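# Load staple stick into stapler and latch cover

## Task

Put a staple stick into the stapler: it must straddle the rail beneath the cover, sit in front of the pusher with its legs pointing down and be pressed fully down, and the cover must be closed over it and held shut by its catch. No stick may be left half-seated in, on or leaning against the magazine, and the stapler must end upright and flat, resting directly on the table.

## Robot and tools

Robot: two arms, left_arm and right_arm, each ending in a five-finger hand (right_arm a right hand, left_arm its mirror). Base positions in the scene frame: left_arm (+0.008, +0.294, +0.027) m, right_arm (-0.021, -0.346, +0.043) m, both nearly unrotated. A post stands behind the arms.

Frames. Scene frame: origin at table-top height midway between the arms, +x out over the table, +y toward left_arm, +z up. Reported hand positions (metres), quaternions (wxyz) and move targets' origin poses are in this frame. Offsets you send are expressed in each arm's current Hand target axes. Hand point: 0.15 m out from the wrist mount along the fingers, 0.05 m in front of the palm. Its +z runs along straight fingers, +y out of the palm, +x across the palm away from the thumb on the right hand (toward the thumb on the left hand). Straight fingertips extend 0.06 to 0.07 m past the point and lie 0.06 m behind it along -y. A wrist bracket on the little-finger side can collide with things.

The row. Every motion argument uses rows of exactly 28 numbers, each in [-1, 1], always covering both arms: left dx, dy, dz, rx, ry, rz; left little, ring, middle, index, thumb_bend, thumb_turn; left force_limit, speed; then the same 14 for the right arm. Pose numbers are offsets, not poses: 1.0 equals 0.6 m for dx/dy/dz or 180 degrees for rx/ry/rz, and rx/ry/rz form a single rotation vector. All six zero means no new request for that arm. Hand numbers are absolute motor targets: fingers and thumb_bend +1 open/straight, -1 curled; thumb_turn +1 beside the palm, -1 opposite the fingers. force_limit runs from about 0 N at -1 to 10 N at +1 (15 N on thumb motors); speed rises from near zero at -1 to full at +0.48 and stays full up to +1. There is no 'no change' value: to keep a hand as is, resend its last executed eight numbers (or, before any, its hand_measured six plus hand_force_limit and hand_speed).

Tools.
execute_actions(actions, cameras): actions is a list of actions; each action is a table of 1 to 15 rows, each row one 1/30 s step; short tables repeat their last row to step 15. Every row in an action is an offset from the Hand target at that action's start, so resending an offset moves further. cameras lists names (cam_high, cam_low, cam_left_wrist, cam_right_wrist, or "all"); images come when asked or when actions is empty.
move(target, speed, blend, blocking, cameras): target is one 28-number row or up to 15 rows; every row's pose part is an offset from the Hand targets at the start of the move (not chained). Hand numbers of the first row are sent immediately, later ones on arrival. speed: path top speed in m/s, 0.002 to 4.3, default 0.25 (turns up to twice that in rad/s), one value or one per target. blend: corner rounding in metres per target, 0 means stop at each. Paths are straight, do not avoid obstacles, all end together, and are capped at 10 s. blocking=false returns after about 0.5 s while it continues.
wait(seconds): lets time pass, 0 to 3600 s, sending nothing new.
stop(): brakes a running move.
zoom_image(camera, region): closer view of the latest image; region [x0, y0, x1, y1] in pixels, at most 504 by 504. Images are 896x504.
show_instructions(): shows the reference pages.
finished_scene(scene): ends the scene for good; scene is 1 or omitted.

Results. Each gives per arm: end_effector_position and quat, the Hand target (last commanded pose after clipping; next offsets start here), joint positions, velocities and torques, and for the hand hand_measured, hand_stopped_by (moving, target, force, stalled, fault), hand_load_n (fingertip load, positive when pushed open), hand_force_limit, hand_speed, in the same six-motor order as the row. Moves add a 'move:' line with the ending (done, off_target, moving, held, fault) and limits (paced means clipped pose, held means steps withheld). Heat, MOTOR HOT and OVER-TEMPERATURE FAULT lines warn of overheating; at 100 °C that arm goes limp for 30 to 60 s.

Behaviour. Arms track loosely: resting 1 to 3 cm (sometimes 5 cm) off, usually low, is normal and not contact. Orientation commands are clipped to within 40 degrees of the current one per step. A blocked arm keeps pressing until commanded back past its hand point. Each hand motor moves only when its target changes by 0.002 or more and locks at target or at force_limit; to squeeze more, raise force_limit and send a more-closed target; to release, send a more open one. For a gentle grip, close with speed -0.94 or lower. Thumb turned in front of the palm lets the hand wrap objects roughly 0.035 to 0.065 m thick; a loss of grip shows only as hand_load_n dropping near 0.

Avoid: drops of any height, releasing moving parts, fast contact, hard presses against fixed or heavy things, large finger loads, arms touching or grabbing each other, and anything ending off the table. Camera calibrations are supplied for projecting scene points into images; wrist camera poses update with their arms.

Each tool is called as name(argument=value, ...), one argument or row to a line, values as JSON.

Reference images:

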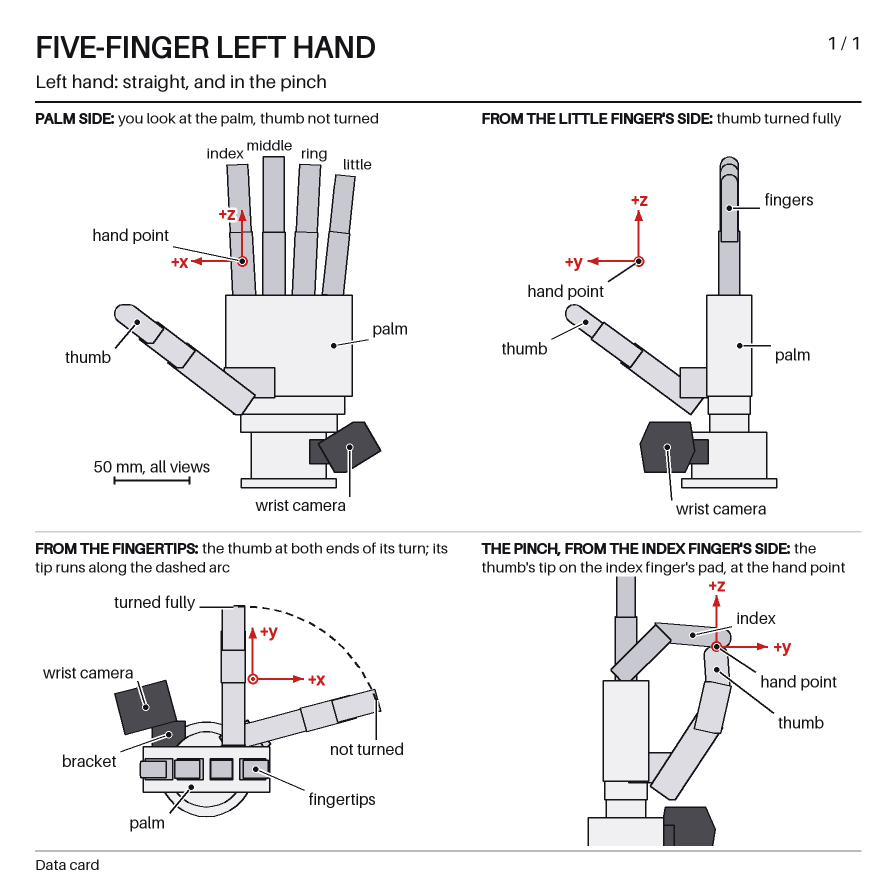

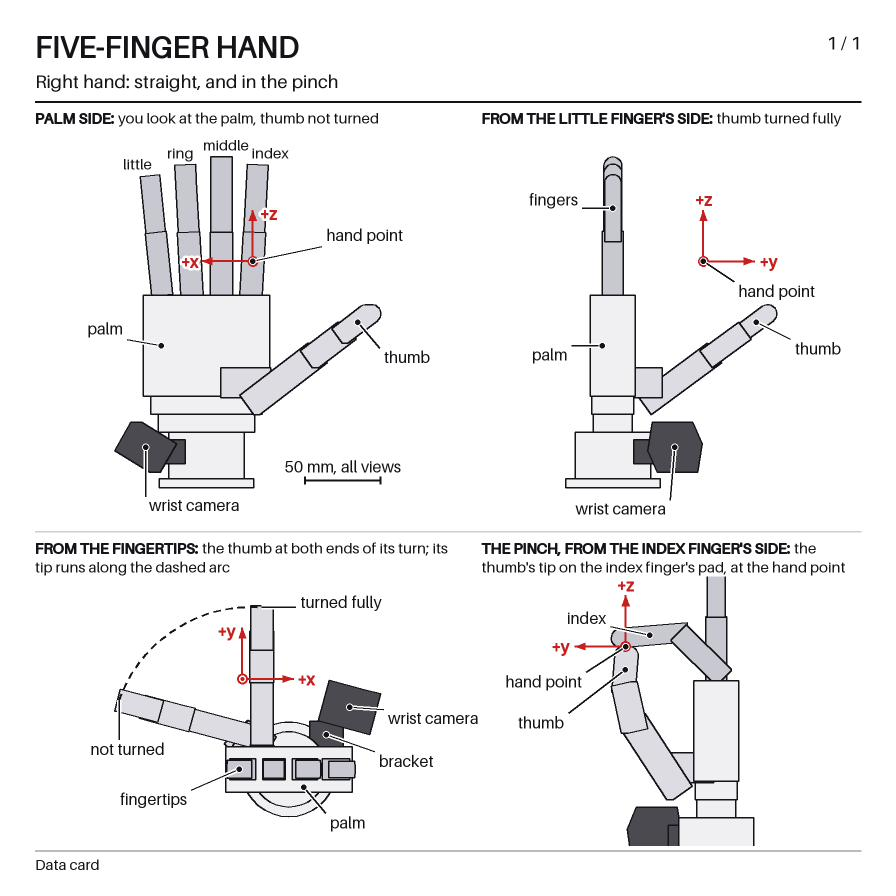

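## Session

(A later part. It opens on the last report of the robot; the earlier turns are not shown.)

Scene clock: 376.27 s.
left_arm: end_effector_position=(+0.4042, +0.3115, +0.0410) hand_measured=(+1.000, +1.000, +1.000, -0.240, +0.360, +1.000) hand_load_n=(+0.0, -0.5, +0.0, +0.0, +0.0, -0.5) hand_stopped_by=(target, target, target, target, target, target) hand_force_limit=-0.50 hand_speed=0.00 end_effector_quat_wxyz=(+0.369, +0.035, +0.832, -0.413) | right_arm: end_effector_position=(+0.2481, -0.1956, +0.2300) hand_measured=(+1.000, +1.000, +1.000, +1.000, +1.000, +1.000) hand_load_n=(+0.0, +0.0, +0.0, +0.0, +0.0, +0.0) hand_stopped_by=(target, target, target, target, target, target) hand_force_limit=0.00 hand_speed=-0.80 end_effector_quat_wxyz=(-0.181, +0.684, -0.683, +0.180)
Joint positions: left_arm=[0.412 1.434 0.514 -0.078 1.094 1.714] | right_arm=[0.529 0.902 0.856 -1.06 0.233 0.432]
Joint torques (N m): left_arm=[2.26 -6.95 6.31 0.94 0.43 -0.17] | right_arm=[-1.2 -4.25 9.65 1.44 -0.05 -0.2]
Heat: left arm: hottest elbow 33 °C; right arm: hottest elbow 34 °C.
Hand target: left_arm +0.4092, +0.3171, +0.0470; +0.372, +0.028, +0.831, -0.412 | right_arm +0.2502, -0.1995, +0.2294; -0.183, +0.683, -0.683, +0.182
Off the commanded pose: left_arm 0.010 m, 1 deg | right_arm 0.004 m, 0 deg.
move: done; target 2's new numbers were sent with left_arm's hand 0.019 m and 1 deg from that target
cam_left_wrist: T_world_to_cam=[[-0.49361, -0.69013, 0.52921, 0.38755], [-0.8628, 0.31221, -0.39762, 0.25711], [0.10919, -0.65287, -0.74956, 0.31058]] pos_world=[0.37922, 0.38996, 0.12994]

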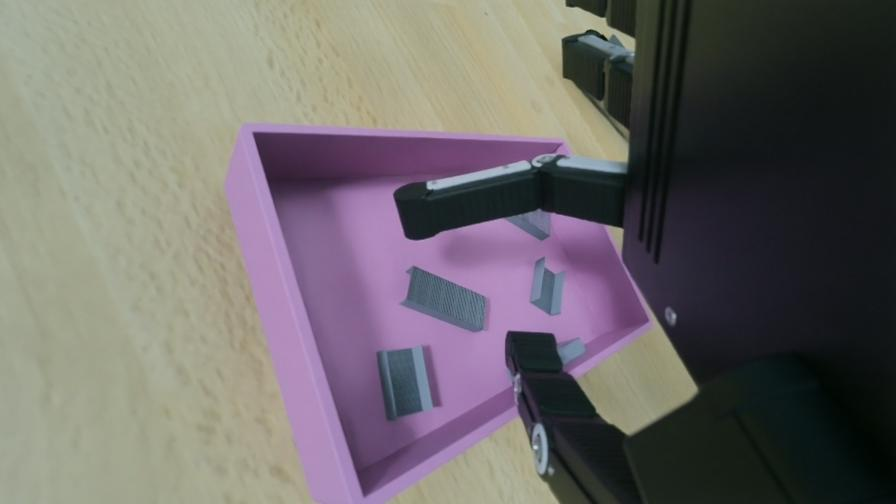

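move(
  target=[0.0338,-0.0373,-0.0095,-0.0916,-0.0948,-0.0547,1,1,1,-0.24,0.36,1,-0.5,0,0,0,0,0,0,0,1,1,1,1,1,1,0,-0.8],
  cameras=["cam_left_wrist"],
  speed=0.06,
)

zoom_image(
  camera="cam_left_wrist",
  region=[260, 120, 500, 340],
)

Scene clock: 383.27 s.
left_arm: end_effector_position=(+0.3807, +0.3072, +0.0446) hand_measured=(+1.000, +1.000, +1.000, -0.240, +0.360, +1.000) hand_load_n=(+0.0, +0.0, +0.0, +0.0, +0.0, -0.5) hand_stopped_by=(target, target, target, target, target, target) hand_force_limit=-0.50 hand_speed=0.00 end_effector_quat_wxyz=(+0.449, -0.161, +0.822, -0.312) | right_arm: end_effector_position=(+0.2481, -0.1956, +0.2300) hand_measured=(+1.000, +1.000, +1.000, +1.000, +1.000, +1.000) hand_load_n=(+0.0, +0.0, +0.0, +0.0, +0.0, +0.0) hand_stopped_by=(target, target, target, target, target, target) hand_force_limit=0.00 hand_speed=-0.80 end_effector_quat_wxyz=(-0.181, +0.684, -0.683, +0.180)
Joint positions: left_arm=[0.243 1.225 0.238 0.481 0.595 1.071] | right_arm=[0.529 0.902 0.856 -1.06 0.233 0.432]
Joint torques (N m): left_arm=[0.38 -4.95 5.16 2.61 0.05 -0.19] | right_arm=[-1.32 -4.13 9.62 1.5 -0.04 -0.21]
Heat: left arm: hottest elbow 33 °C; right arm: hottest elbow 34 °C.
Hand target: left_arm +0.3833, +0.3011, +0.0510; +0.455, -0.157, +0.817, -0.318 | right_arm +0.2502, -0.1995, +0.2294; -0.183, +0.683, -0.683, +0.182
Off the commanded pose: left_arm 0.009 m, 1 deg | right_arm 0.004 m, 0 deg.
move: done
cam_left_wrist: T_world_to_cam=[[-0.11806, -0.84164, 0.52697, 0.27482], [-0.9171, -0.11107, -0.38286, 0.38961], [0.38077, -0.52849, -0.75876, 0.17179]] pos_world=[0.32435, 0.36536, 0.1347]

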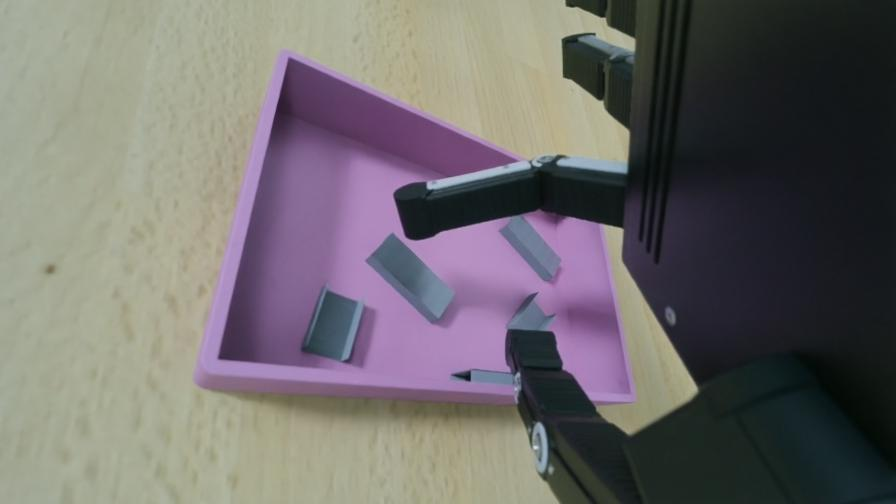

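Scaled by 2.100.

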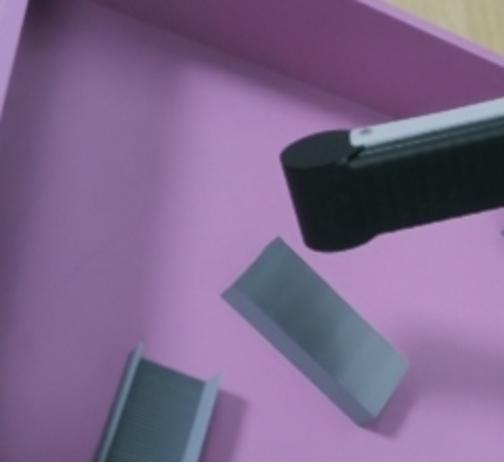

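execute_actions(
  actions=[],
)

Scene clock: 385.87 s.
left_arm: end_effector_position=(+0.3807, +0.3071, +0.0446) hand_measured=(+1.000, +1.000, +1.000, -0.240, +0.360, +1.000) hand_load_n=(+0.0, +0.0, +0.0, +0.0, +0.0, -0.5) hand_stopped_by=(target, target, target, target, target, target) hand_force_limit=-0.50 hand_speed=0.00 end_effector_quat_wxyz=(+0.449, -0.162, +0.821, -0.312) | right_arm: end_effector_position=(+0.2481, -0.1956, +0.2300) hand_measured=(+1.000, +1.000, +1.000, +1.000, +1.000, +1.000) hand_load_n=(+0.0, +0.0, +0.0, +0.0, +0.0, +0.0) hand_stopped_by=(target, target, target, target, target, target) hand_force_limit=0.00 hand_speed=-0.80 end_effector_quat_wxyz=(-0.181, +0.684, -0.683, +0.180)
Joint positions: left_arm=[0.243 1.225 0.238 0.481 0.595 1.071] | right_arm=[0.529 0.902 0.856 -1.06 0.233 0.432]
Joint velocities: within noise
Joint torques (N m): left_arm=[0.44 -4.89 5.11 2.61 0.07 -0.17] | right_arm=[-1.38 -4.19 9.63 1.51 -0.05 -0.21]
Motor temperatures (°C): left_arm=[27 28 33 28 30 23] | right_arm=[26 31 34 25 30 29]
Heat: left arm: hottest elbow 33 °C; right arm: hottest elbow 34 °C.
Hand target: left_arm +0.3833, +0.3011, +0.0510; +0.455, -0.157, +0.817, -0.318 | right_arm +0.2502, -0.1995, +0.2294; -0.183, +0.683, -0.683, +0.182
Off the commanded pose: left_arm 0.009 m, 1 deg | right_arm 0.004 m, 0 deg.
camera_calibration:
cam_left_wrist: T_world_to_cam=[[-0.11792, -0.84147, 0.52728, 0.27467], [-0.91712, -0.11133, -0.38276, 0.3897], [0.38078, -0.52871, -0.7586, 0.17184]] pos_world=[0.32435, 0.36536, 0.13469]
cam_right_wrist: T_world_to_cam=[[-0.82857, -0.25205, -0.49994, 0.27459], [-0.499, 0.73738, 0.45526, 0.1413], [0.25389, 0.62669, -0.73675, 0.34005]] pos_world=[0.21169, -0.24809, 0.32349]

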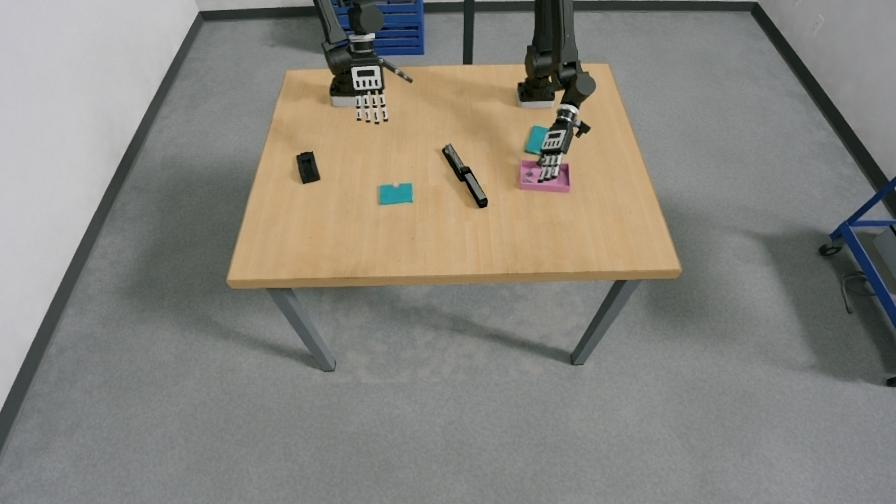

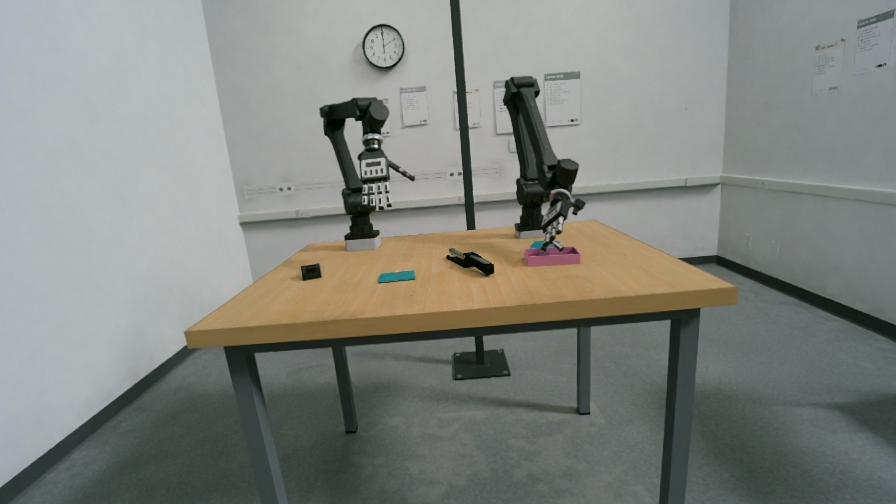

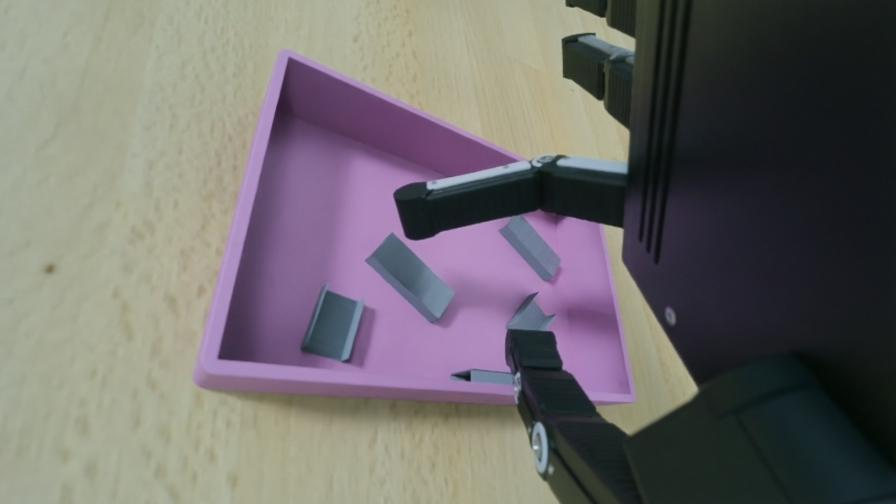

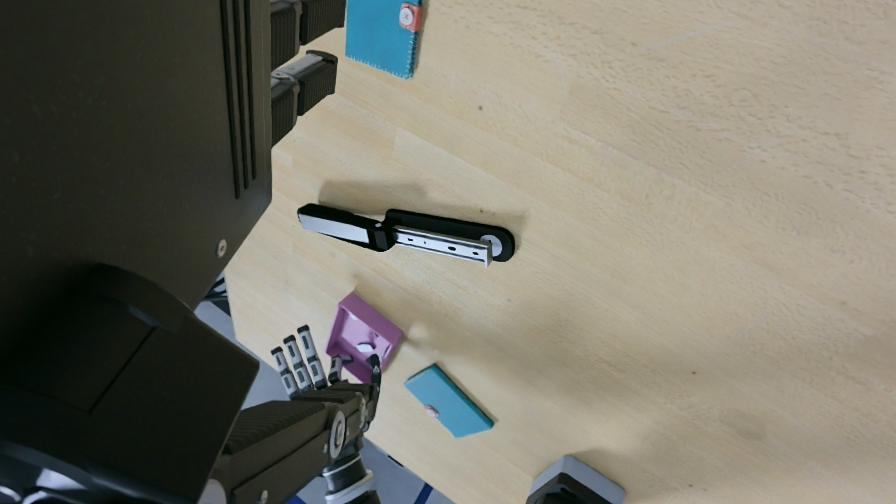

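zoom_image(
  camera="cam_left_wrist",
  region=[280, 150, 640, 420],
)

Scaled by 1.400.

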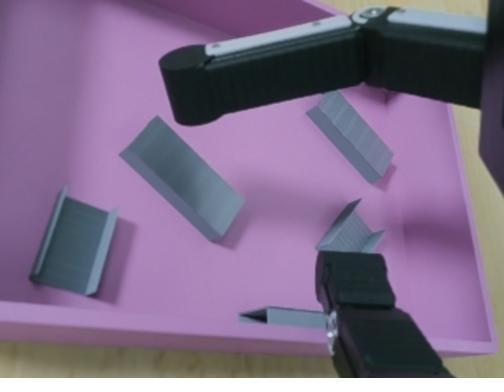

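move(
  target=[0.0236,-0.0088,-0.0070,0,0,0,1,1,1,-0.24,0.36,1,-0.5,0,0,0,0,0,0,0,1,1,1,1,1,1,0,-0.8],
  speed=0.06,
  cameras=["cam_left_wrist"],
)

Scene clock: 387.70 s.
left_arm: end_effector_position=(+0.3713, +0.2976, +0.0429) hand_measured=(+1.000, +1.000, +1.000, -0.240, +0.360, +1.000) hand_load_n=(+0.0, -0.5, +0.0, +0.0, -0.5, +0.0) hand_stopped_by=(target, target, target, target, target, target) hand_force_limit=-0.50 hand_speed=0.00 end_effector_quat_wxyz=(+0.452, -0.160, +0.820, -0.312) | right_arm: end_effector_position=(+0.2481, -0.1956, +0.2300) hand_measured=(+1.000, +1.000, +1.000, +1.000, +1.000, +1.000) hand_load_n=(+0.0, -0.5, +0.0, +0.0, +0.0, +0.0) hand_stopped_by=(target, target, target, target, target, target) hand_force_limit=0.00 hand_speed=-0.80 end_effector_quat_wxyz=(-0.181, +0.684, -0.683, +0.180)
Joint positions: left_arm=[0.21 1.199 0.202 0.507 0.565 1.053] | right_arm=[0.529 0.902 0.856 -1.06 0.233 0.432]
Joint torques (N m): left_arm=[0.38 -4.25 4.97 2.56 0.04 -0.18] | right_arm=[-1.2 -4.25 9.7 1.48 -0.04 -0.19]
Heat: left arm: hottest elbow 33 °C; right arm: hottest elbow 34 °C.
Hand target: left_arm +0.3722, +0.2911, +0.0472; +0.455, -0.157, +0.816, -0.318 | right_arm +0.2502, -0.1995, +0.2294; -0.183, +0.683, -0.683, +0.182
Off the commanded pose: left_arm 0.008 m, 1 deg | right_arm 0.004 m, 0 deg.
move: done
cam_left_wrist: T_world_to_cam=[[-0.12113, -0.84294, 0.52419, 0.26809], [-0.9144, -0.11074, -0.38937, 0.37847], [0.38626, -0.52648, -0.75737, 0.1663]] pos_world=[0.31431, 0.35545, 0.13279]

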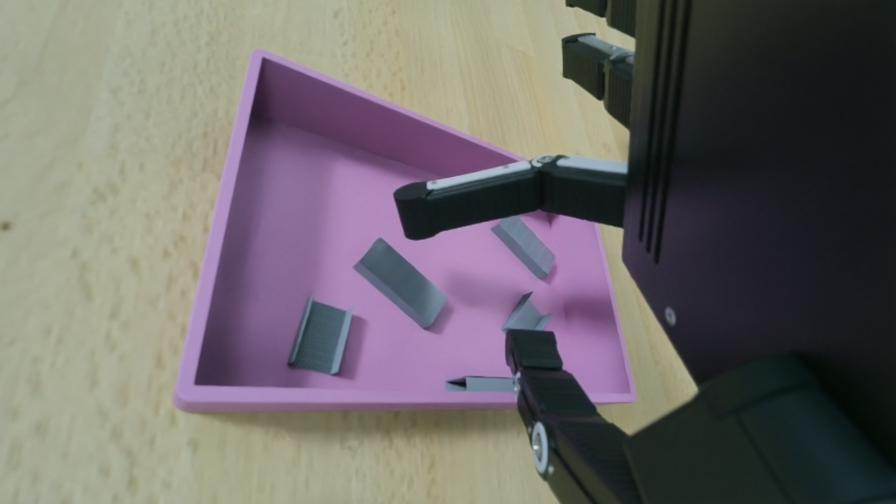

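move(
  target=[
    [-0.0161,-0.0166,-0.0096,0,0,0,1,1,1,-0.24,0.36,1,-0.5,0,0,0,0,0,0,0,1,1,1,1,1,1,0,-0.8],
    [-0.0161,-0.0166,-0.0096,0,0,0,1,1,1,-0.24,-0.5,1,-0.5,0,0,0,0,0,0,0,1,1,1,1,1,1,0,-0.8],
  ],
  speed=0.06,
  cameras=["cam_left_wrist"],
)

Scene clock: 391.53 s.
left_arm: end_effector_position=(+0.3662, +0.2960, +0.0535) hand_measured=(+1.000, +1.000, +1.000, -0.240, -0.484, +1.000) hand_load_n=(+0.0, +0.0, +0.0, +0.0, +9.5, +0.0) hand_stopped_by=(target, target, target, target, force, target) hand_force_limit=-0.50 hand_speed=0.00 end_effector_quat_wxyz=(+0.451, -0.161, +0.820, -0.312) | right_arm: end_effector_position=(+0.2481, -0.1956, +0.2300) hand_measured=(+1.000, +1.000, +1.000, +1.000, +1.000, +1.000) hand_load_n=(+0.0, +0.0, +0.0, +0.0, +0.0, +0.0) hand_stopped_by=(target, target, target, target, target, target) hand_force_limit=0.00 hand_speed=-0.80 end_effector_quat_wxyz=(-0.181, +0.684, -0.683, +0.180)
Joint positions: left_arm=[0.209 1.116 0.202 0.424 0.565 1.051] | right_arm=[0.529 0.902 0.856 -1.06 0.233 0.432]
Joint torques (N m): left_arm=[0.73 -3.9 6.74 1.74 0.04 -0.16] | right_arm=[-1.2 -4.13 9.63 1.44 -0.06 -0.2]
Heat: left arm: hottest elbow 33 °C; right arm: hottest elbow 34 °C.
Hand target: left_arm +0.3722, +0.2911, +0.0622; +0.455, -0.157, +0.817, -0.318 | right_arm +0.2502, -0.1995, +0.2294; -0.183, +0.683, -0.683, +0.182
Off the commanded pose: left_arm 0.012 m, 1 deg | right_arm 0.004 m, 0 deg.
move: off_target (left_arm); target 2's new numbers were sent with left_arm's hand 0.012 m and 1 deg from that target
cam_left_wrist: T_world_to_cam=[[-0.1204, -0.8421, 0.52571, 0.26005], [-0.91499, -0.11129, -0.38782, 0.37791], [0.38509, -0.52772, -0.75711, 0.17625]] pos_world=[0.30922, 0.35406, 0.14328]

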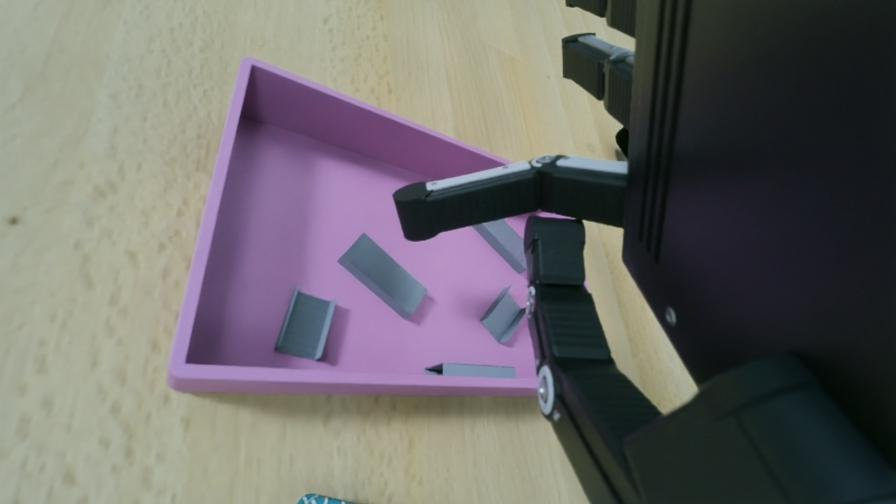

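move(
  target=[0.0356,0.0254,0.0104,0,0,0,1,1,1,-0.24,-0.43,1,-0.5,0,0,0,0,0,0,0,1,1,1,1,1,1,0,-0.8],
  speed=0.05,
  cameras=["cam_left_wrist"],
)

Scene clock: 394.47 s.
left_arm: end_effector_position=(+0.3655, +0.2944, +0.0369) hand_measured=(+1.000, +1.000, +1.000, -0.240, -0.430, +1.000) hand_load_n=(+0.0, +0.0, +0.0, +0.0, +0.5, +0.0) hand_stopped_by=(target, target, target, target, target, target) hand_force_limit=-0.50 hand_speed=0.00 end_effector_quat_wxyz=(+0.458, -0.157, +0.818, -0.312) | right_arm: end_effector_position=(+0.2481, -0.1956, +0.2300) hand_measured=(+1.000, +1.000, +1.000, +1.000, +1.000, +1.000) hand_load_n=(+0.0, +0.0, +0.0, +0.0, +0.0, +0.0) hand_stopped_by=(target, target, target, target, target, target) hand_force_limit=0.00 hand_speed=-0.80 end_effector_quat_wxyz=(-0.181, +0.684, -0.683, +0.180)
Joint positions: left_arm=[0.202 1.221 0.172 0.576 0.558 1.048] | right_arm=[0.529 0.902 0.856 -1.06 0.233 0.432]
Joint torques (N m): left_arm=[0.32 -2.08 4.98 2.77 0.03 -0.18] | right_arm=[-1.38 -4.25 9.63 1.46 -0.03 -0.2]
Heat: left arm: hottest elbow 33 °C; right arm: hottest elbow 34 °C.
Hand target: left_arm +0.3665, +0.2884, +0.0360; +0.455, -0.157, +0.816, -0.318 | right_arm +0.2502, -0.1995, +0.2294; -0.183, +0.683, -0.683, +0.182
Off the commanded pose: left_arm 0.006 m, 1 deg | right_arm 0.004 m, 0 deg.
move: done
cam_left_wrist: T_world_to_cam=[[-0.12867, -0.84427, 0.52024, 0.2712], [-0.90912, -0.10914, -0.40197, 0.36847], [0.39615, -0.52468, -0.7535, 0.15811]] pos_world=[0.30725, 0.35214, 0.12616]

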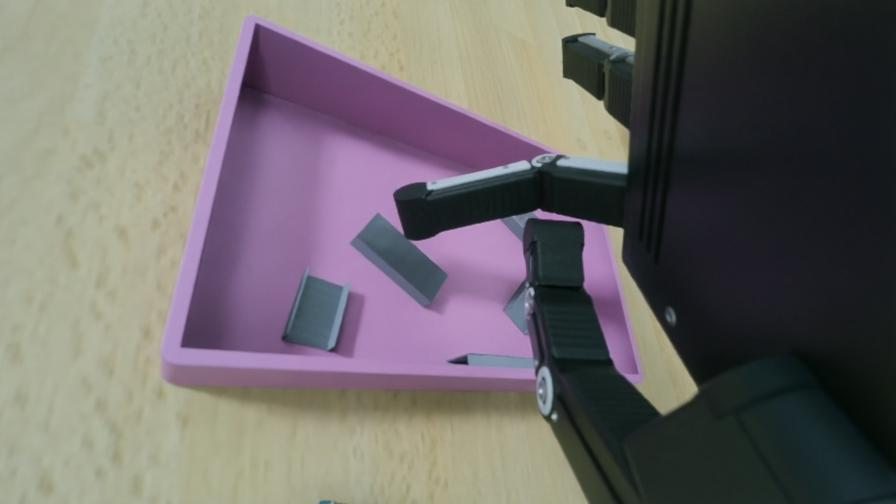

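move(
  target=[0.0203,0.0116,0.0025,0,0,0,1,1,1,-0.24,-0.43,1,-0.5,0,0,0,0,0,0,0,1,1,1,1,1,1,0,-0.8],
  speed=0.04,
  cameras=["cam_left_wrist"],
)

Scene clock: 395.93 s.
left_arm: end_effector_position=(+0.3625, +0.2926, +0.0261) hand_measured=(+1.000, +1.000, +1.000, -0.240, -0.430, +1.000) hand_load_n=(+0.0, +0.0, +0.0, -0.5, +0.0, +0.0) hand_stopped_by=(target, target, target, target, target, target) hand_force_limit=-0.50 hand_speed=0.00 end_effector_quat_wxyz=(+0.461, -0.155, +0.816, -0.312) | right_arm: end_effector_position=(+0.2481, -0.1956, +0.2300) hand_measured=(+1.000, +1.000, +1.000, +1.000, +1.000, +1.000) hand_load_n=(+0.0, +0.0, +0.0, +0.0, +0.0, +0.0) hand_stopped_by=(target, target, target, target, target, target) hand_force_limit=0.00 hand_speed=-0.80 end_effector_quat_wxyz=(-0.181, +0.684, -0.683, +0.180)
Joint positions: left_arm=[0.197 1.292 0.15 0.677 0.555 1.046] | right_arm=[0.529 0.902 0.856 -1.06 0.233 0.432]
Joint torques (N m): left_arm=[0.5 -2.43 4.19 2.67 0.01 -0.18] | right_arm=[-1.2 -4.19 9.69 1.48 -0.04 -0.19]
Heat: left arm: hottest elbow 33 °C; right arm: hottest elbow 34 °C.
Hand target: left_arm +0.3614, +0.2864, +0.0229; +0.455, -0.157, +0.816, -0.319 | right_arm +0.2502, -0.1995, +0.2294; -0.183, +0.683, -0.683, +0.182
Off the commanded pose: left_arm 0.007 m, 1 deg | right_arm 0.004 m, 0 deg.
move: done
cam_left_wrist: T_world_to_cam=[[-0.13344, -0.84483, 0.51813, 0.27686], [-0.90623, -0.10761, -0.40885, 0.35992], [0.40117, -0.5241, -0.75125, 0.14807]] pos_world=[0.30372, 0.35024, 0.11495]

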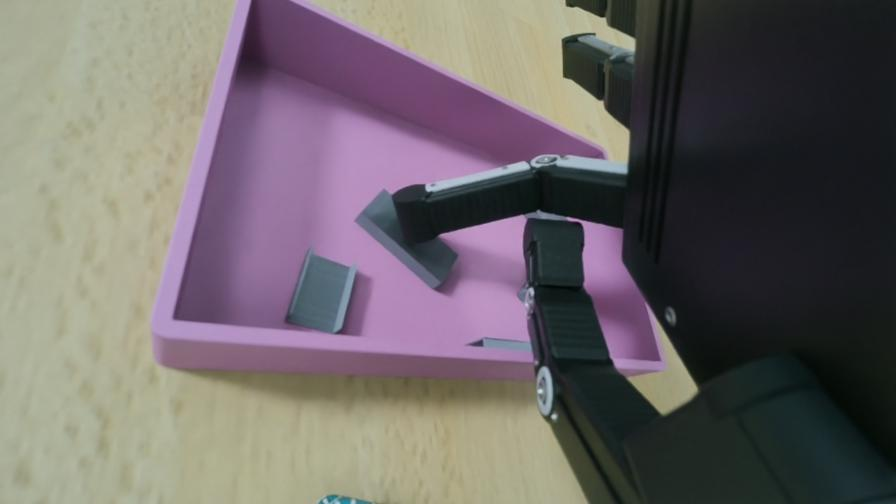

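move(
  target=[-0.0020,-0.0090,0.0319,0,0,0,1,1,1,-0.24,-0.43,1,-0.5,0,0,0,0,0,0,0,1,1,1,1,1,1,0,-0.8],
  speed=0.03,
  cameras=["cam_left_wrist"],
)

Scene clock: 397.47 s.
left_arm: end_effector_position=(+0.3720, +0.2819, +0.0199) hand_measured=(+1.000, +1.000, +1.000, -0.240, -0.430, +1.000) hand_load_n=(+0.0, +0.0, +0.0, +0.0, +0.0, +0.0) hand_stopped_by=(target, target, target, target, target, target) hand_force_limit=-0.50 hand_speed=0.00 end_effector_quat_wxyz=(+0.458, -0.157, +0.818, -0.311) | right_arm: end_effector_position=(+0.2481, -0.1956, +0.2300) hand_measured=(+1.000, +1.000, +1.000, +1.000, +1.000, +1.000) hand_load_n=(+0.0, +0.0, +0.0, +0.0, +0.0, +0.0) hand_stopped_by=(target, target, target, target, target, target) hand_force_limit=0.00 hand_speed=-0.80 end_effector_quat_wxyz=(-0.181, +0.684, -0.683, +0.180)
Joint positions: left_arm=[0.138 1.359 0.167 0.736 0.5 1.015] | right_arm=[0.529 0.902 0.856 -1.06 0.233 0.432]
Joint torques (N m): left_arm=[0.38 -2.67 5.18 2.45 -0.01 -0.17] | right_arm=[-1.32 -4.25 9.65 1.47 -0.05 -0.2]
Heat: left arm: hottest elbow 33 °C; right arm: hottest elbow 34 °C.
Hand target: left_arm +0.3780, +0.2758, +0.0199; +0.455, -0.157, +0.817, -0.318 | right_arm +0.2502, -0.1995, +0.2294; -0.183, +0.683, -0.683, +0.182
Off the commanded pose: left_arm 0.009 m, 1 deg | right_arm 0.004 m, 0 deg.
move: done
cam_left_wrist: T_world_to_cam=[[-0.1278, -0.84468, 0.51979, 0.27007], [-0.90876, -0.1102, -0.40251, 0.36646], [0.39727, -0.5238, -0.75353, 0.13541]] pos_world=[0.31374, 0.33943, 0.10916]

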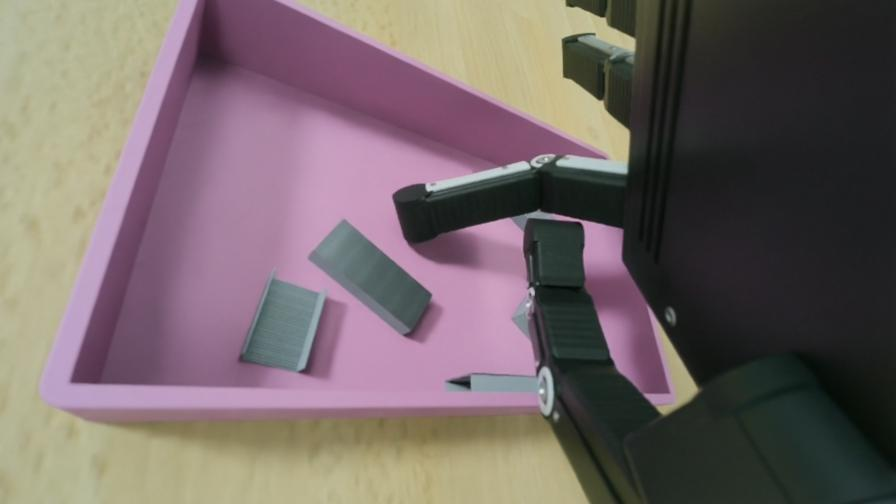

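move(
  target=[
    [-0.0236,-0.0243,-0.0141,0,0,0,1,1,1,-0.24,-0.43,1,-0.5,0,0,0,0,0,0,0,1,1,1,1,1,1,0,-0.8],
    [-0.0277,0.0177,-0.0796,0,0,0,1,1,1,-0.24,-0.43,1,-0.5,0,0,0,0,0,0,0,1,1,1,1,1,1,0,-0.8],
  ],
  speed=0.06,
  cameras=["cam_left_wrist"],
)

Scene clock: 400.57 s.
left_arm: end_effector_position=(+0.3452, +0.3043, +0.0376) hand_measured=(+1.000, +1.000, +1.000, -0.240, -0.430, +1.000) hand_load_n=(+0.0, +0.0, +0.0, +0.0, +0.0, +0.0) hand_stopped_by=(target, target, target, target, target, target) hand_force_limit=-0.50 hand_speed=0.00 end_effector_quat_wxyz=(+0.446, -0.161, +0.818, -0.326) | right_arm: end_effector_position=(+0.2481, -0.1956, +0.2300) hand_measured=(+1.000, +1.000, +1.000, +1.000, +1.000, +1.000) hand_load_n=(+0.0, +0.0, +0.0, +0.0, +0.0, +0.0) hand_stopped_by=(target, target, target, target, target, target) hand_force_limit=0.00 hand_speed=-0.80 end_effector_quat_wxyz=(-0.181, +0.684, -0.683, +0.180)
Joint positions: left_arm=[0.298 1.143 0.149 0.475 0.667 1.086] | right_arm=[0.529 0.902 0.856 -1.06 0.233 0.432]
Joint torques (N m): left_arm=[2.84 -3.6 5.45 1.77 0.21 0.17] | right_arm=[-1.32 -4.42 9.69 1.54 -0.04 -0.21]
Heat: left arm: hottest elbow 33 °C; right arm: hottest elbow 34 °C.
Hand target: left_arm +0.3470, +0.3108, +0.0419; +0.455, -0.157, +0.817, -0.318 | right_arm +0.2502, -0.1995, +0.2294; -0.183, +0.683, -0.683, +0.182
Off the commanded pose: left_arm 0.008 m, 1 deg | right_arm 0.004 m, 0 deg.
move: done
cam_left_wrist: T_world_to_cam=[[-0.13156, -0.82661, 0.54719, 0.27111], [-0.91726, -0.10783, -0.38342, 0.35309], [0.37594, -0.55235, -0.74403, 0.18691]] pos_world=[0.28928, 0.36542, 0.1261]

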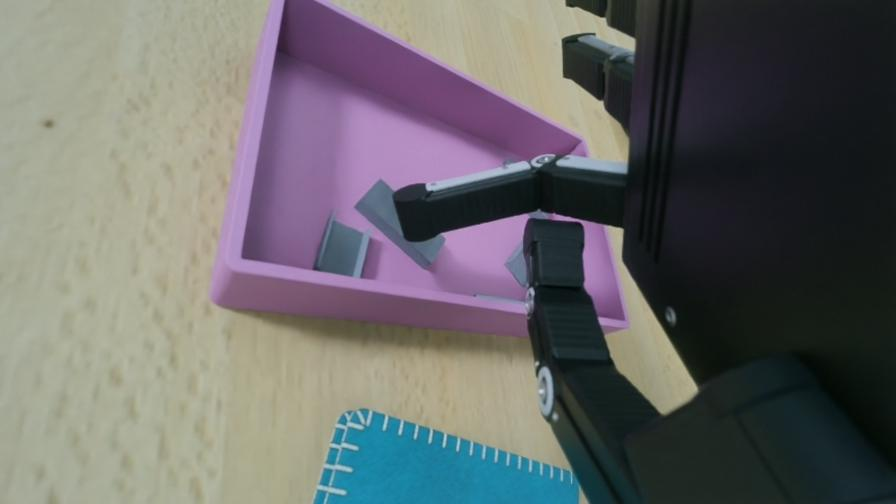

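move(
  target=[0.0281,0.0114,0.0174,0,0,0,1,1,1,-0.24,-0.43,1,-0.5,0,0,0,0,0,0,0,1,1,1,1,1,1,0,-0.8],
  speed=0.03,
  cameras=["cam_left_wrist"],
)

Scene clock: 402.33 s.
left_arm: end_effector_position=(+0.3482, +0.3081, +0.0260) hand_measured=(+1.000, +1.000, +1.000, -0.240, -0.430, +1.000) hand_load_n=(+0.0, +0.0, +0.0, +0.0, +0.0, +0.0) hand_stopped_by=(target, target, target, target, target, target) hand_force_limit=-0.50 hand_speed=0.00 end_effector_quat_wxyz=(+0.460, -0.159, +0.815, -0.315) | right_arm: end_effector_position=(+0.2481, -0.1956, +0.2300) hand_measured=(+1.000, +1.000, +1.000, +1.000, +1.000, +1.000) hand_load_n=(+0.0, +0.0, +0.0, +0.0, +0.0, +0.0) hand_stopped_by=(target, target, target, target, target, target) hand_force_limit=0.00 hand_speed=-0.80 end_effector_quat_wxyz=(-0.181, +0.684, -0.683, +0.180)
Joint positions: left_arm=[0.292 1.248 0.129 0.627 0.64 1.087] | right_arm=[0.529 0.902 0.856 -1.06 0.233 0.432]
Joint torques (N m): left_arm=[0.38 -1.96 4.22 2.59 -0.04 -0.03] | right_arm=[-1.32 -4.13 9.62 1.55 -0.05 -0.2]
Heat: left arm: hottest elbow 33 °C; right arm: hottest elbow 34 °C.
Hand target: left_arm +0.3470, +0.3028, +0.0225; +0.455, -0.157, +0.817, -0.318 | right_arm +0.2502, -0.1995, +0.2294; -0.183, +0.683, -0.683, +0.182
Off the commanded pose: left_arm 0.006 m, 1 deg | right_arm 0.004 m, 0 deg.
move: done
cam_left_wrist: T_world_to_cam=[[-0.12911, -0.83996, 0.52707, 0.28488], [-0.90681, -0.11508, -0.40552, 0.35102], [0.40127, -0.53031, -0.74683, 0.16366]] pos_world=[0.28942, 0.36648, 0.11442]

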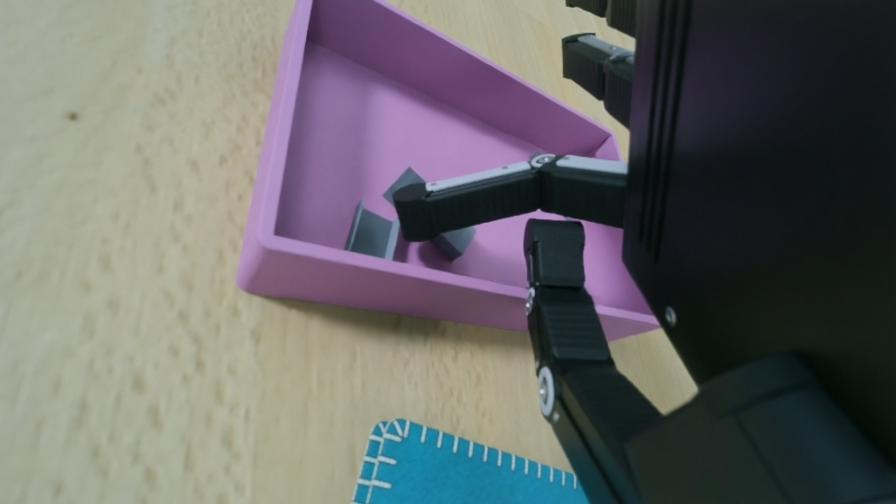

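move(
  target=[
    [-0.0064,-0.0066,-0.0038,0,0,0,1,1,1,-0.24,-0.43,1,-0.5,0,0,0,0,0,0,0,1,1,1,1,1,1,0,-0.8],
    [0.0009,-0.0166,0.0012,0,0,0,1,1,1,-0.24,-0.43,1,-0.5,0,0,0,0,0,0,0,1,1,1,1,1,1,0,-0.8],
  ],
  speed=0.03,
  cameras=["cam_left_wrist"],
)

Scene clock: 404.03 s.
left_arm: end_effector_position=(+0.3470, +0.3013, +0.0259) hand_measured=(+1.000, +1.000, +1.000, -0.240, -0.430, +1.000) hand_load_n=(-0.5, +0.0, +0.5, +0.0, +0.0, +0.0) hand_stopped_by=(target, target, target, target, target, target) hand_force_limit=-0.50 hand_speed=0.00 end_effector_quat_wxyz=(+0.456, -0.159, +0.819, -0.311) | right_arm: end_effector_position=(+0.2481, -0.1956, +0.2300) hand_measured=(+1.000, +1.000, +1.000, +1.000, +1.000, +1.000) hand_load_n=(+0.0, +0.0, +0.0, +0.0, +0.0, +0.0) hand_stopped_by=(target, target, target, target, target, target) hand_force_limit=0.00 hand_speed=-0.80 end_effector_quat_wxyz=(-0.181, +0.684, -0.683, +0.180)
Joint positions: left_arm=[0.255 1.226 0.127 0.604 0.604 1.077] | right_arm=[0.529 0.902 0.856 -1.06 0.233 0.432]
Joint torques (N m): left_arm=[0.21 -3.84 4.29 2.29 0.05 -0.19] | right_arm=[-1.26 -4.19 9.65 1.48 -0.02 -0.19]
Heat: left arm: hottest elbow 33 °C; right arm: hottest elbow 34 °C.
Hand target: left_arm +0.3469, +0.2948, +0.0284; +0.455, -0.157, +0.817, -0.318 | right_arm +0.2502, -0.1995, +0.2294; -0.183, +0.683, -0.683, +0.182
Off the commanded pose: left_arm 0.007 m, 1 deg | right_arm 0.004 m, 0 deg.
move: done
cam_left_wrist: T_world_to_cam=[[-0.1245, -0.84372, 0.52214, 0.27871], [-0.91134, -0.11086, -0.39644, 0.34917], [0.39237, -0.5252, -0.75512, 0.16219]] pos_world=[0.28927, 0.35904, 0.11537]

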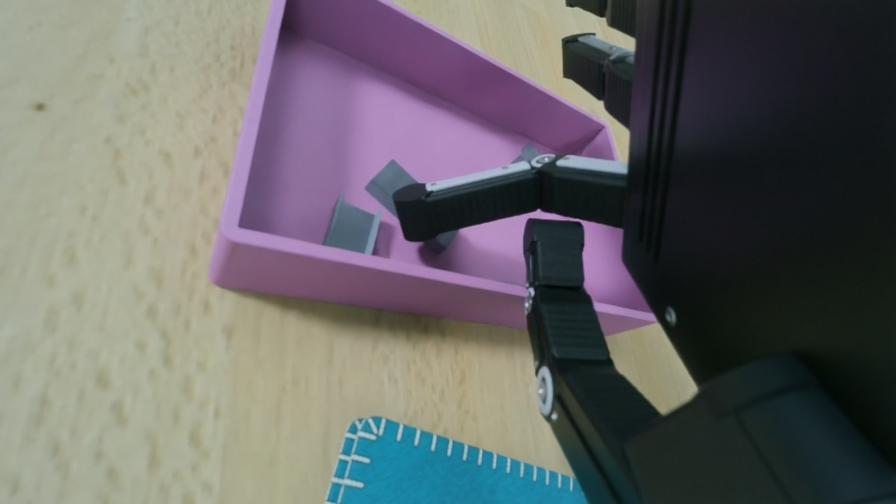

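move(
  target=[
    [0.0079,0.0082,0.0047,0,0,0,1,1,1,-0.24,-0.43,1,-0.5,0,0,0,0,0,0,0,1,1,1,1,1,1,0,-0.8],
    [0.0009,-0.0051,0.0393,0,0,0,1,1,1,-0.24,-0.43,1,-0.5,0,0,0,0,0,0,0,1,1,1,1,1,1,0,-0.8],
  ],
  speed=0.03,
  cameras=["cam_left_wrist"],
)

Scene clock: 406.27 s.
left_arm: end_effector_position=(+0.3631, +0.2888, +0.0251) hand_measured=(+1.000, +1.000, +1.000, -0.240, -0.430, +1.000) hand_load_n=(+0.0, +0.0, +0.0, +0.0, +0.0, +0.0) hand_stopped_by=(target, target, target, target, target, target) hand_force_limit=-0.50 hand_speed=0.00 end_effector_quat_wxyz=(+0.464, -0.156, +0.814, -0.314) | right_arm: end_effector_position=(+0.2481, -0.1956, +0.2300) hand_measured=(+1.000, +1.000, +1.000, +1.000, +1.000, +1.000) hand_load_n=(+0.0, +0.0, +0.0, +0.0, +0.0, +0.0) hand_stopped_by=(target, target, target, target, target, target) hand_force_limit=0.00 hand_speed=-0.80 end_effector_quat_wxyz=(-0.181, +0.684, -0.683, +0.180)
Joint positions: left_arm=[0.18 1.31 0.143 0.716 0.541 1.031] | right_arm=[0.529 0.902 0.856 -1.06 0.233 0.432]
Joint torques (N m): left_arm=[0.44 -1.61 5.15 2.14 -0.13 -0.12] | right_arm=[-1.2 -4.31 9.65 1.55 -0.04 -0.19]
Heat: left arm: hottest elbow 33 °C; right arm: hottest elbow 34 °C.
Hand target: left_arm +0.3663, +0.2833, +0.0210; +0.455, -0.157, +0.817, -0.318 | right_arm +0.2502, -0.1995, +0.2294; -0.183, +0.683, -0.683, +0.182
Off the commanded pose: left_arm 0.008 m, 1 deg | right_arm 0.004 m, 0 deg.
move: done
cam_left_wrist: T_world_to_cam=[[-0.13561, -0.84316, 0.52028, 0.27448], [-0.90305, -0.11084, -0.415, 0.3595], [0.40758, -0.52612, -0.74638, 0.14327]] pos_world=[0.30347, 0.34665, 0.11332]

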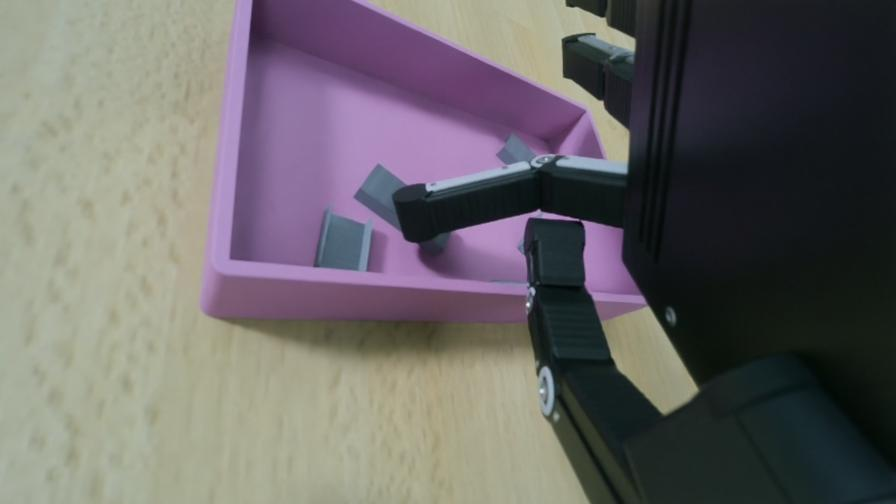

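move(
  target=[-0.0268,-0.0276,-0.0160,0,0,0,1,1,1,-0.24,-0.43,1,-0.5,0,0,0,0,0,0,0,1,1,1,1,1,1,0,-0.8],
  speed=0.05,
  cameras=["cam_left_wrist"],
)

Scene clock: 408.17 s.
left_arm: end_effector_position=(+0.3513, +0.2865, +0.0315) hand_measured=(+1.000, +1.000, +1.000, -0.240, -0.430, +1.000) hand_load_n=(+0.0, +0.0, +0.0, +0.0, +0.5, +0.0) hand_stopped_by=(target, target, target, target, target, target) hand_force_limit=-0.50 hand_speed=0.00 end_effector_quat_wxyz=(+0.444, -0.165, +0.823, -0.313) | right_arm: end_effector_position=(+0.2481, -0.1956, +0.2300) hand_measured=(+1.000, +1.000, +1.000, +1.000, +1.000, +1.000) hand_load_n=(+0.0, +0.0, +0.0, +0.0, +0.0, +0.0) hand_stopped_by=(target, target, target, target, target, target) hand_force_limit=0.00 hand_speed=-0.80 end_effector_quat_wxyz=(-0.181, +0.684, -0.683, +0.180)
Joint positions: left_arm=[0.179 1.177 0.148 0.532 0.538 1.03] | right_arm=[0.529 0.902 0.856 -1.06 0.233 0.432]
Joint torques (N m): left_arm=[0.62 -3.96 7.24 1.72 0.02 -0.13] | right_arm=[-1.14 -4.19 9.69 1.48 -0.06 -0.18]
Heat: left arm: hottest elbow 33 °C; right arm: hottest elbow 34 °C.
Hand target: left_arm +0.3664, +0.2833, +0.0460; +0.455, -0.157, +0.817, -0.318 | right_arm +0.2502, -0.1995, +0.2294; -0.183, +0.683, -0.683, +0.182
Off the commanded pose: left_arm 0.021 m, 2 deg | right_arm 0.004 m, 0 deg.
move: off_target (left_arm)
cam_left_wrist: T_world_to_cam=[[-0.10962, -0.83908, 0.53285, 0.25695], [-0.92154, -0.1151, -0.37082, 0.3576], [0.37248, -0.5317, -0.76063, 0.16594]] pos_world=[0.2959, 0.34498, 0.12191]

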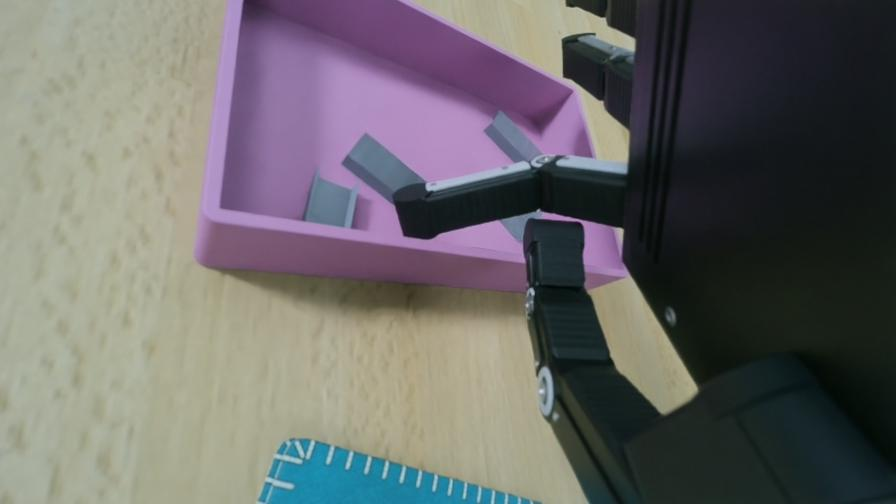

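move(
  target=[-0.0161,-0.0166,-0.0096,0,0,0,1,1,1,-0.24,-0.43,1,-0.5,0,0,0,0,0,0,0,1,1,1,1,1,1,0,-0.8],
  speed=0.08,
  cameras=["cam_left_wrist"],
)

Scene clock: 409.30 s.
left_arm: end_effector_position=(+0.3516, +0.2866, +0.0451) hand_measured=(+1.000, +1.000, +1.000, -0.240, -0.430, +1.000) hand_load_n=(+0.0, +0.0, +0.0, +0.0, +0.5, +0.0) hand_stopped_by=(target, target, target, target, target, target) hand_force_limit=-0.50 hand_speed=0.00 end_effector_quat_wxyz=(+0.444, -0.166, +0.823, -0.313) | right_arm: end_effector_position=(+0.2481, -0.1956, +0.2300) hand_measured=(+1.000, +1.000, +1.000, +1.000, +1.000, +1.000) hand_load_n=(+0.0, +0.0, +0.0, +0.0, +0.0, -0.5) hand_stopped_by=(target, target, target, target, target, target) hand_force_limit=0.00 hand_speed=-0.80 end_effector_quat_wxyz=(-0.181, +0.684, -0.683, +0.180)
Joint positions: left_arm=[0.179 1.089 0.164 0.425 0.538 1.03] | right_arm=[0.529 0.902 0.856 -1.06 0.233 0.432]
Joint torques (N m): left_arm=[0.5 -3.55 8.09 1.78 0.04 -0.12] | right_arm=[-1.2 -4.25 9.66 1.47 -0.03 -0.21]
Heat: left arm: hottest elbow 33 °C; right arm: hottest elbow 34 °C.
Hand target: left_arm +0.3664, +0.2833, +0.0611; +0.455, -0.157, +0.817, -0.318 | right_arm +0.2502, -0.1995, +0.2294; -0.183, +0.683, -0.683, +0.182
Off the commanded pose: left_arm 0.022 m, 2 deg | right_arm 0.004 m, 0 deg.
move: off_target (left_arm)
cam_left_wrist: T_world_to_cam=[[-0.10926, -0.83901, 0.53303, 0.24961], [-0.92183, -0.1151, -0.37012, 0.36296], [0.37189, -0.5318, -0.76084, 0.17654]] pos_world=[0.2962, 0.34508, 0.13561]

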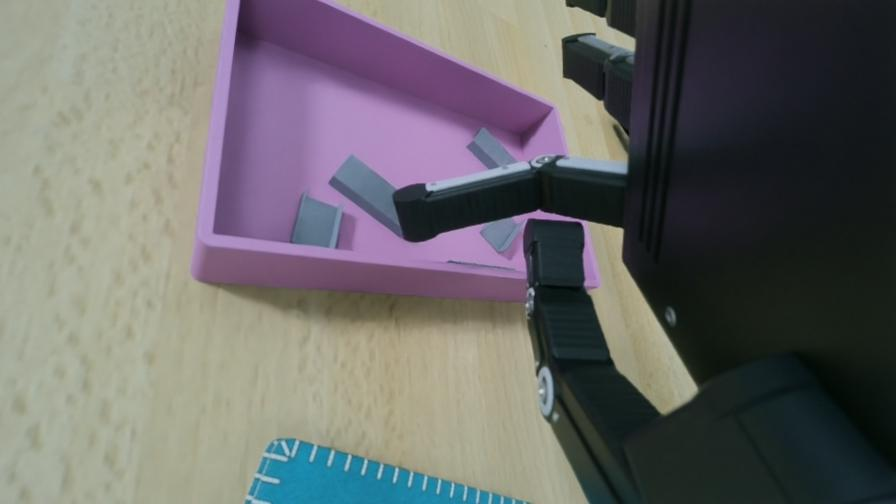

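move(
  target=[0.0126,0.0468,-0.0104,0,0,0,1,1,1,-0.24,-0.43,1,-0.5,0,0,0,0,0,0,0,1,1,1,1,1,1,0,-0.8],
  speed=0.05,
  cameras=["cam_left_wrist"],
)

Scene clock: 413.60 s.
left_arm: end_effector_position=(+0.3549, +0.2957, +0.0393) hand_measured=(+1.000, +1.000, +1.000, -0.240, -0.430, +1.000) hand_load_n=(+0.0, +0.0, +0.0, +0.0, +0.5, +0.0) hand_stopped_by=(target, target, target, target, target, target) hand_force_limit=-0.50 hand_speed=0.00 end_effector_quat_wxyz=(+0.447, -0.160, +0.818, -0.325) | right_arm: end_effector_position=(+0.2481, -0.1956, +0.2300) hand_measured=(+1.000, +1.000, +1.000, +1.000, +1.000, +1.000) hand_load_n=(+0.0, +0.0, +0.0, +0.0, +0.0, -0.5) hand_stopped_by=(target, target, target, target, target, target) hand_force_limit=0.00 hand_speed=-0.80 end_effector_quat_wxyz=(-0.181, +0.684, -0.683, +0.180)
Joint positions: left_arm=[0.244 1.167 0.164 0.505 0.619 1.055] | right_arm=[0.529 0.902 0.856 -1.06 0.233 0.432]
Joint torques (N m): left_arm=[2.73 -2.08 5.35 2.62 0.18 0.19] | right_arm=[-1.26 -4.13 9.61 1.48 -0.05 -0.2]
Heat: left arm: hottest elbow 33 °C; right arm: hottest elbow 34 °C.
Hand target: left_arm +0.3580, +0.3025, +0.0400; +0.455, -0.157, +0.817, -0.318 | right_arm +0.2502, -0.1995, +0.2294; -0.183, +0.683, -0.683, +0.182
Off the commanded pose: left_arm 0.008 m, 1 deg | right_arm 0.004 m, 0 deg.
move: done
cam_left_wrist: T_world_to_cam=[[-0.13249, -0.82747, 0.54566, 0.26504], [-0.91688, -0.10682, -0.38461, 0.36138], [0.37654, -0.55126, -0.74454, 0.17922]] pos_world=[0.29898, 0.35671, 0.1278]

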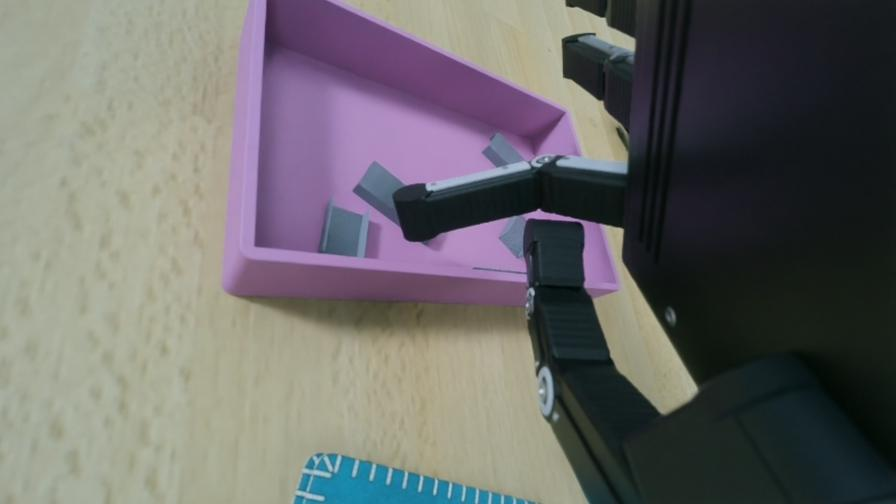

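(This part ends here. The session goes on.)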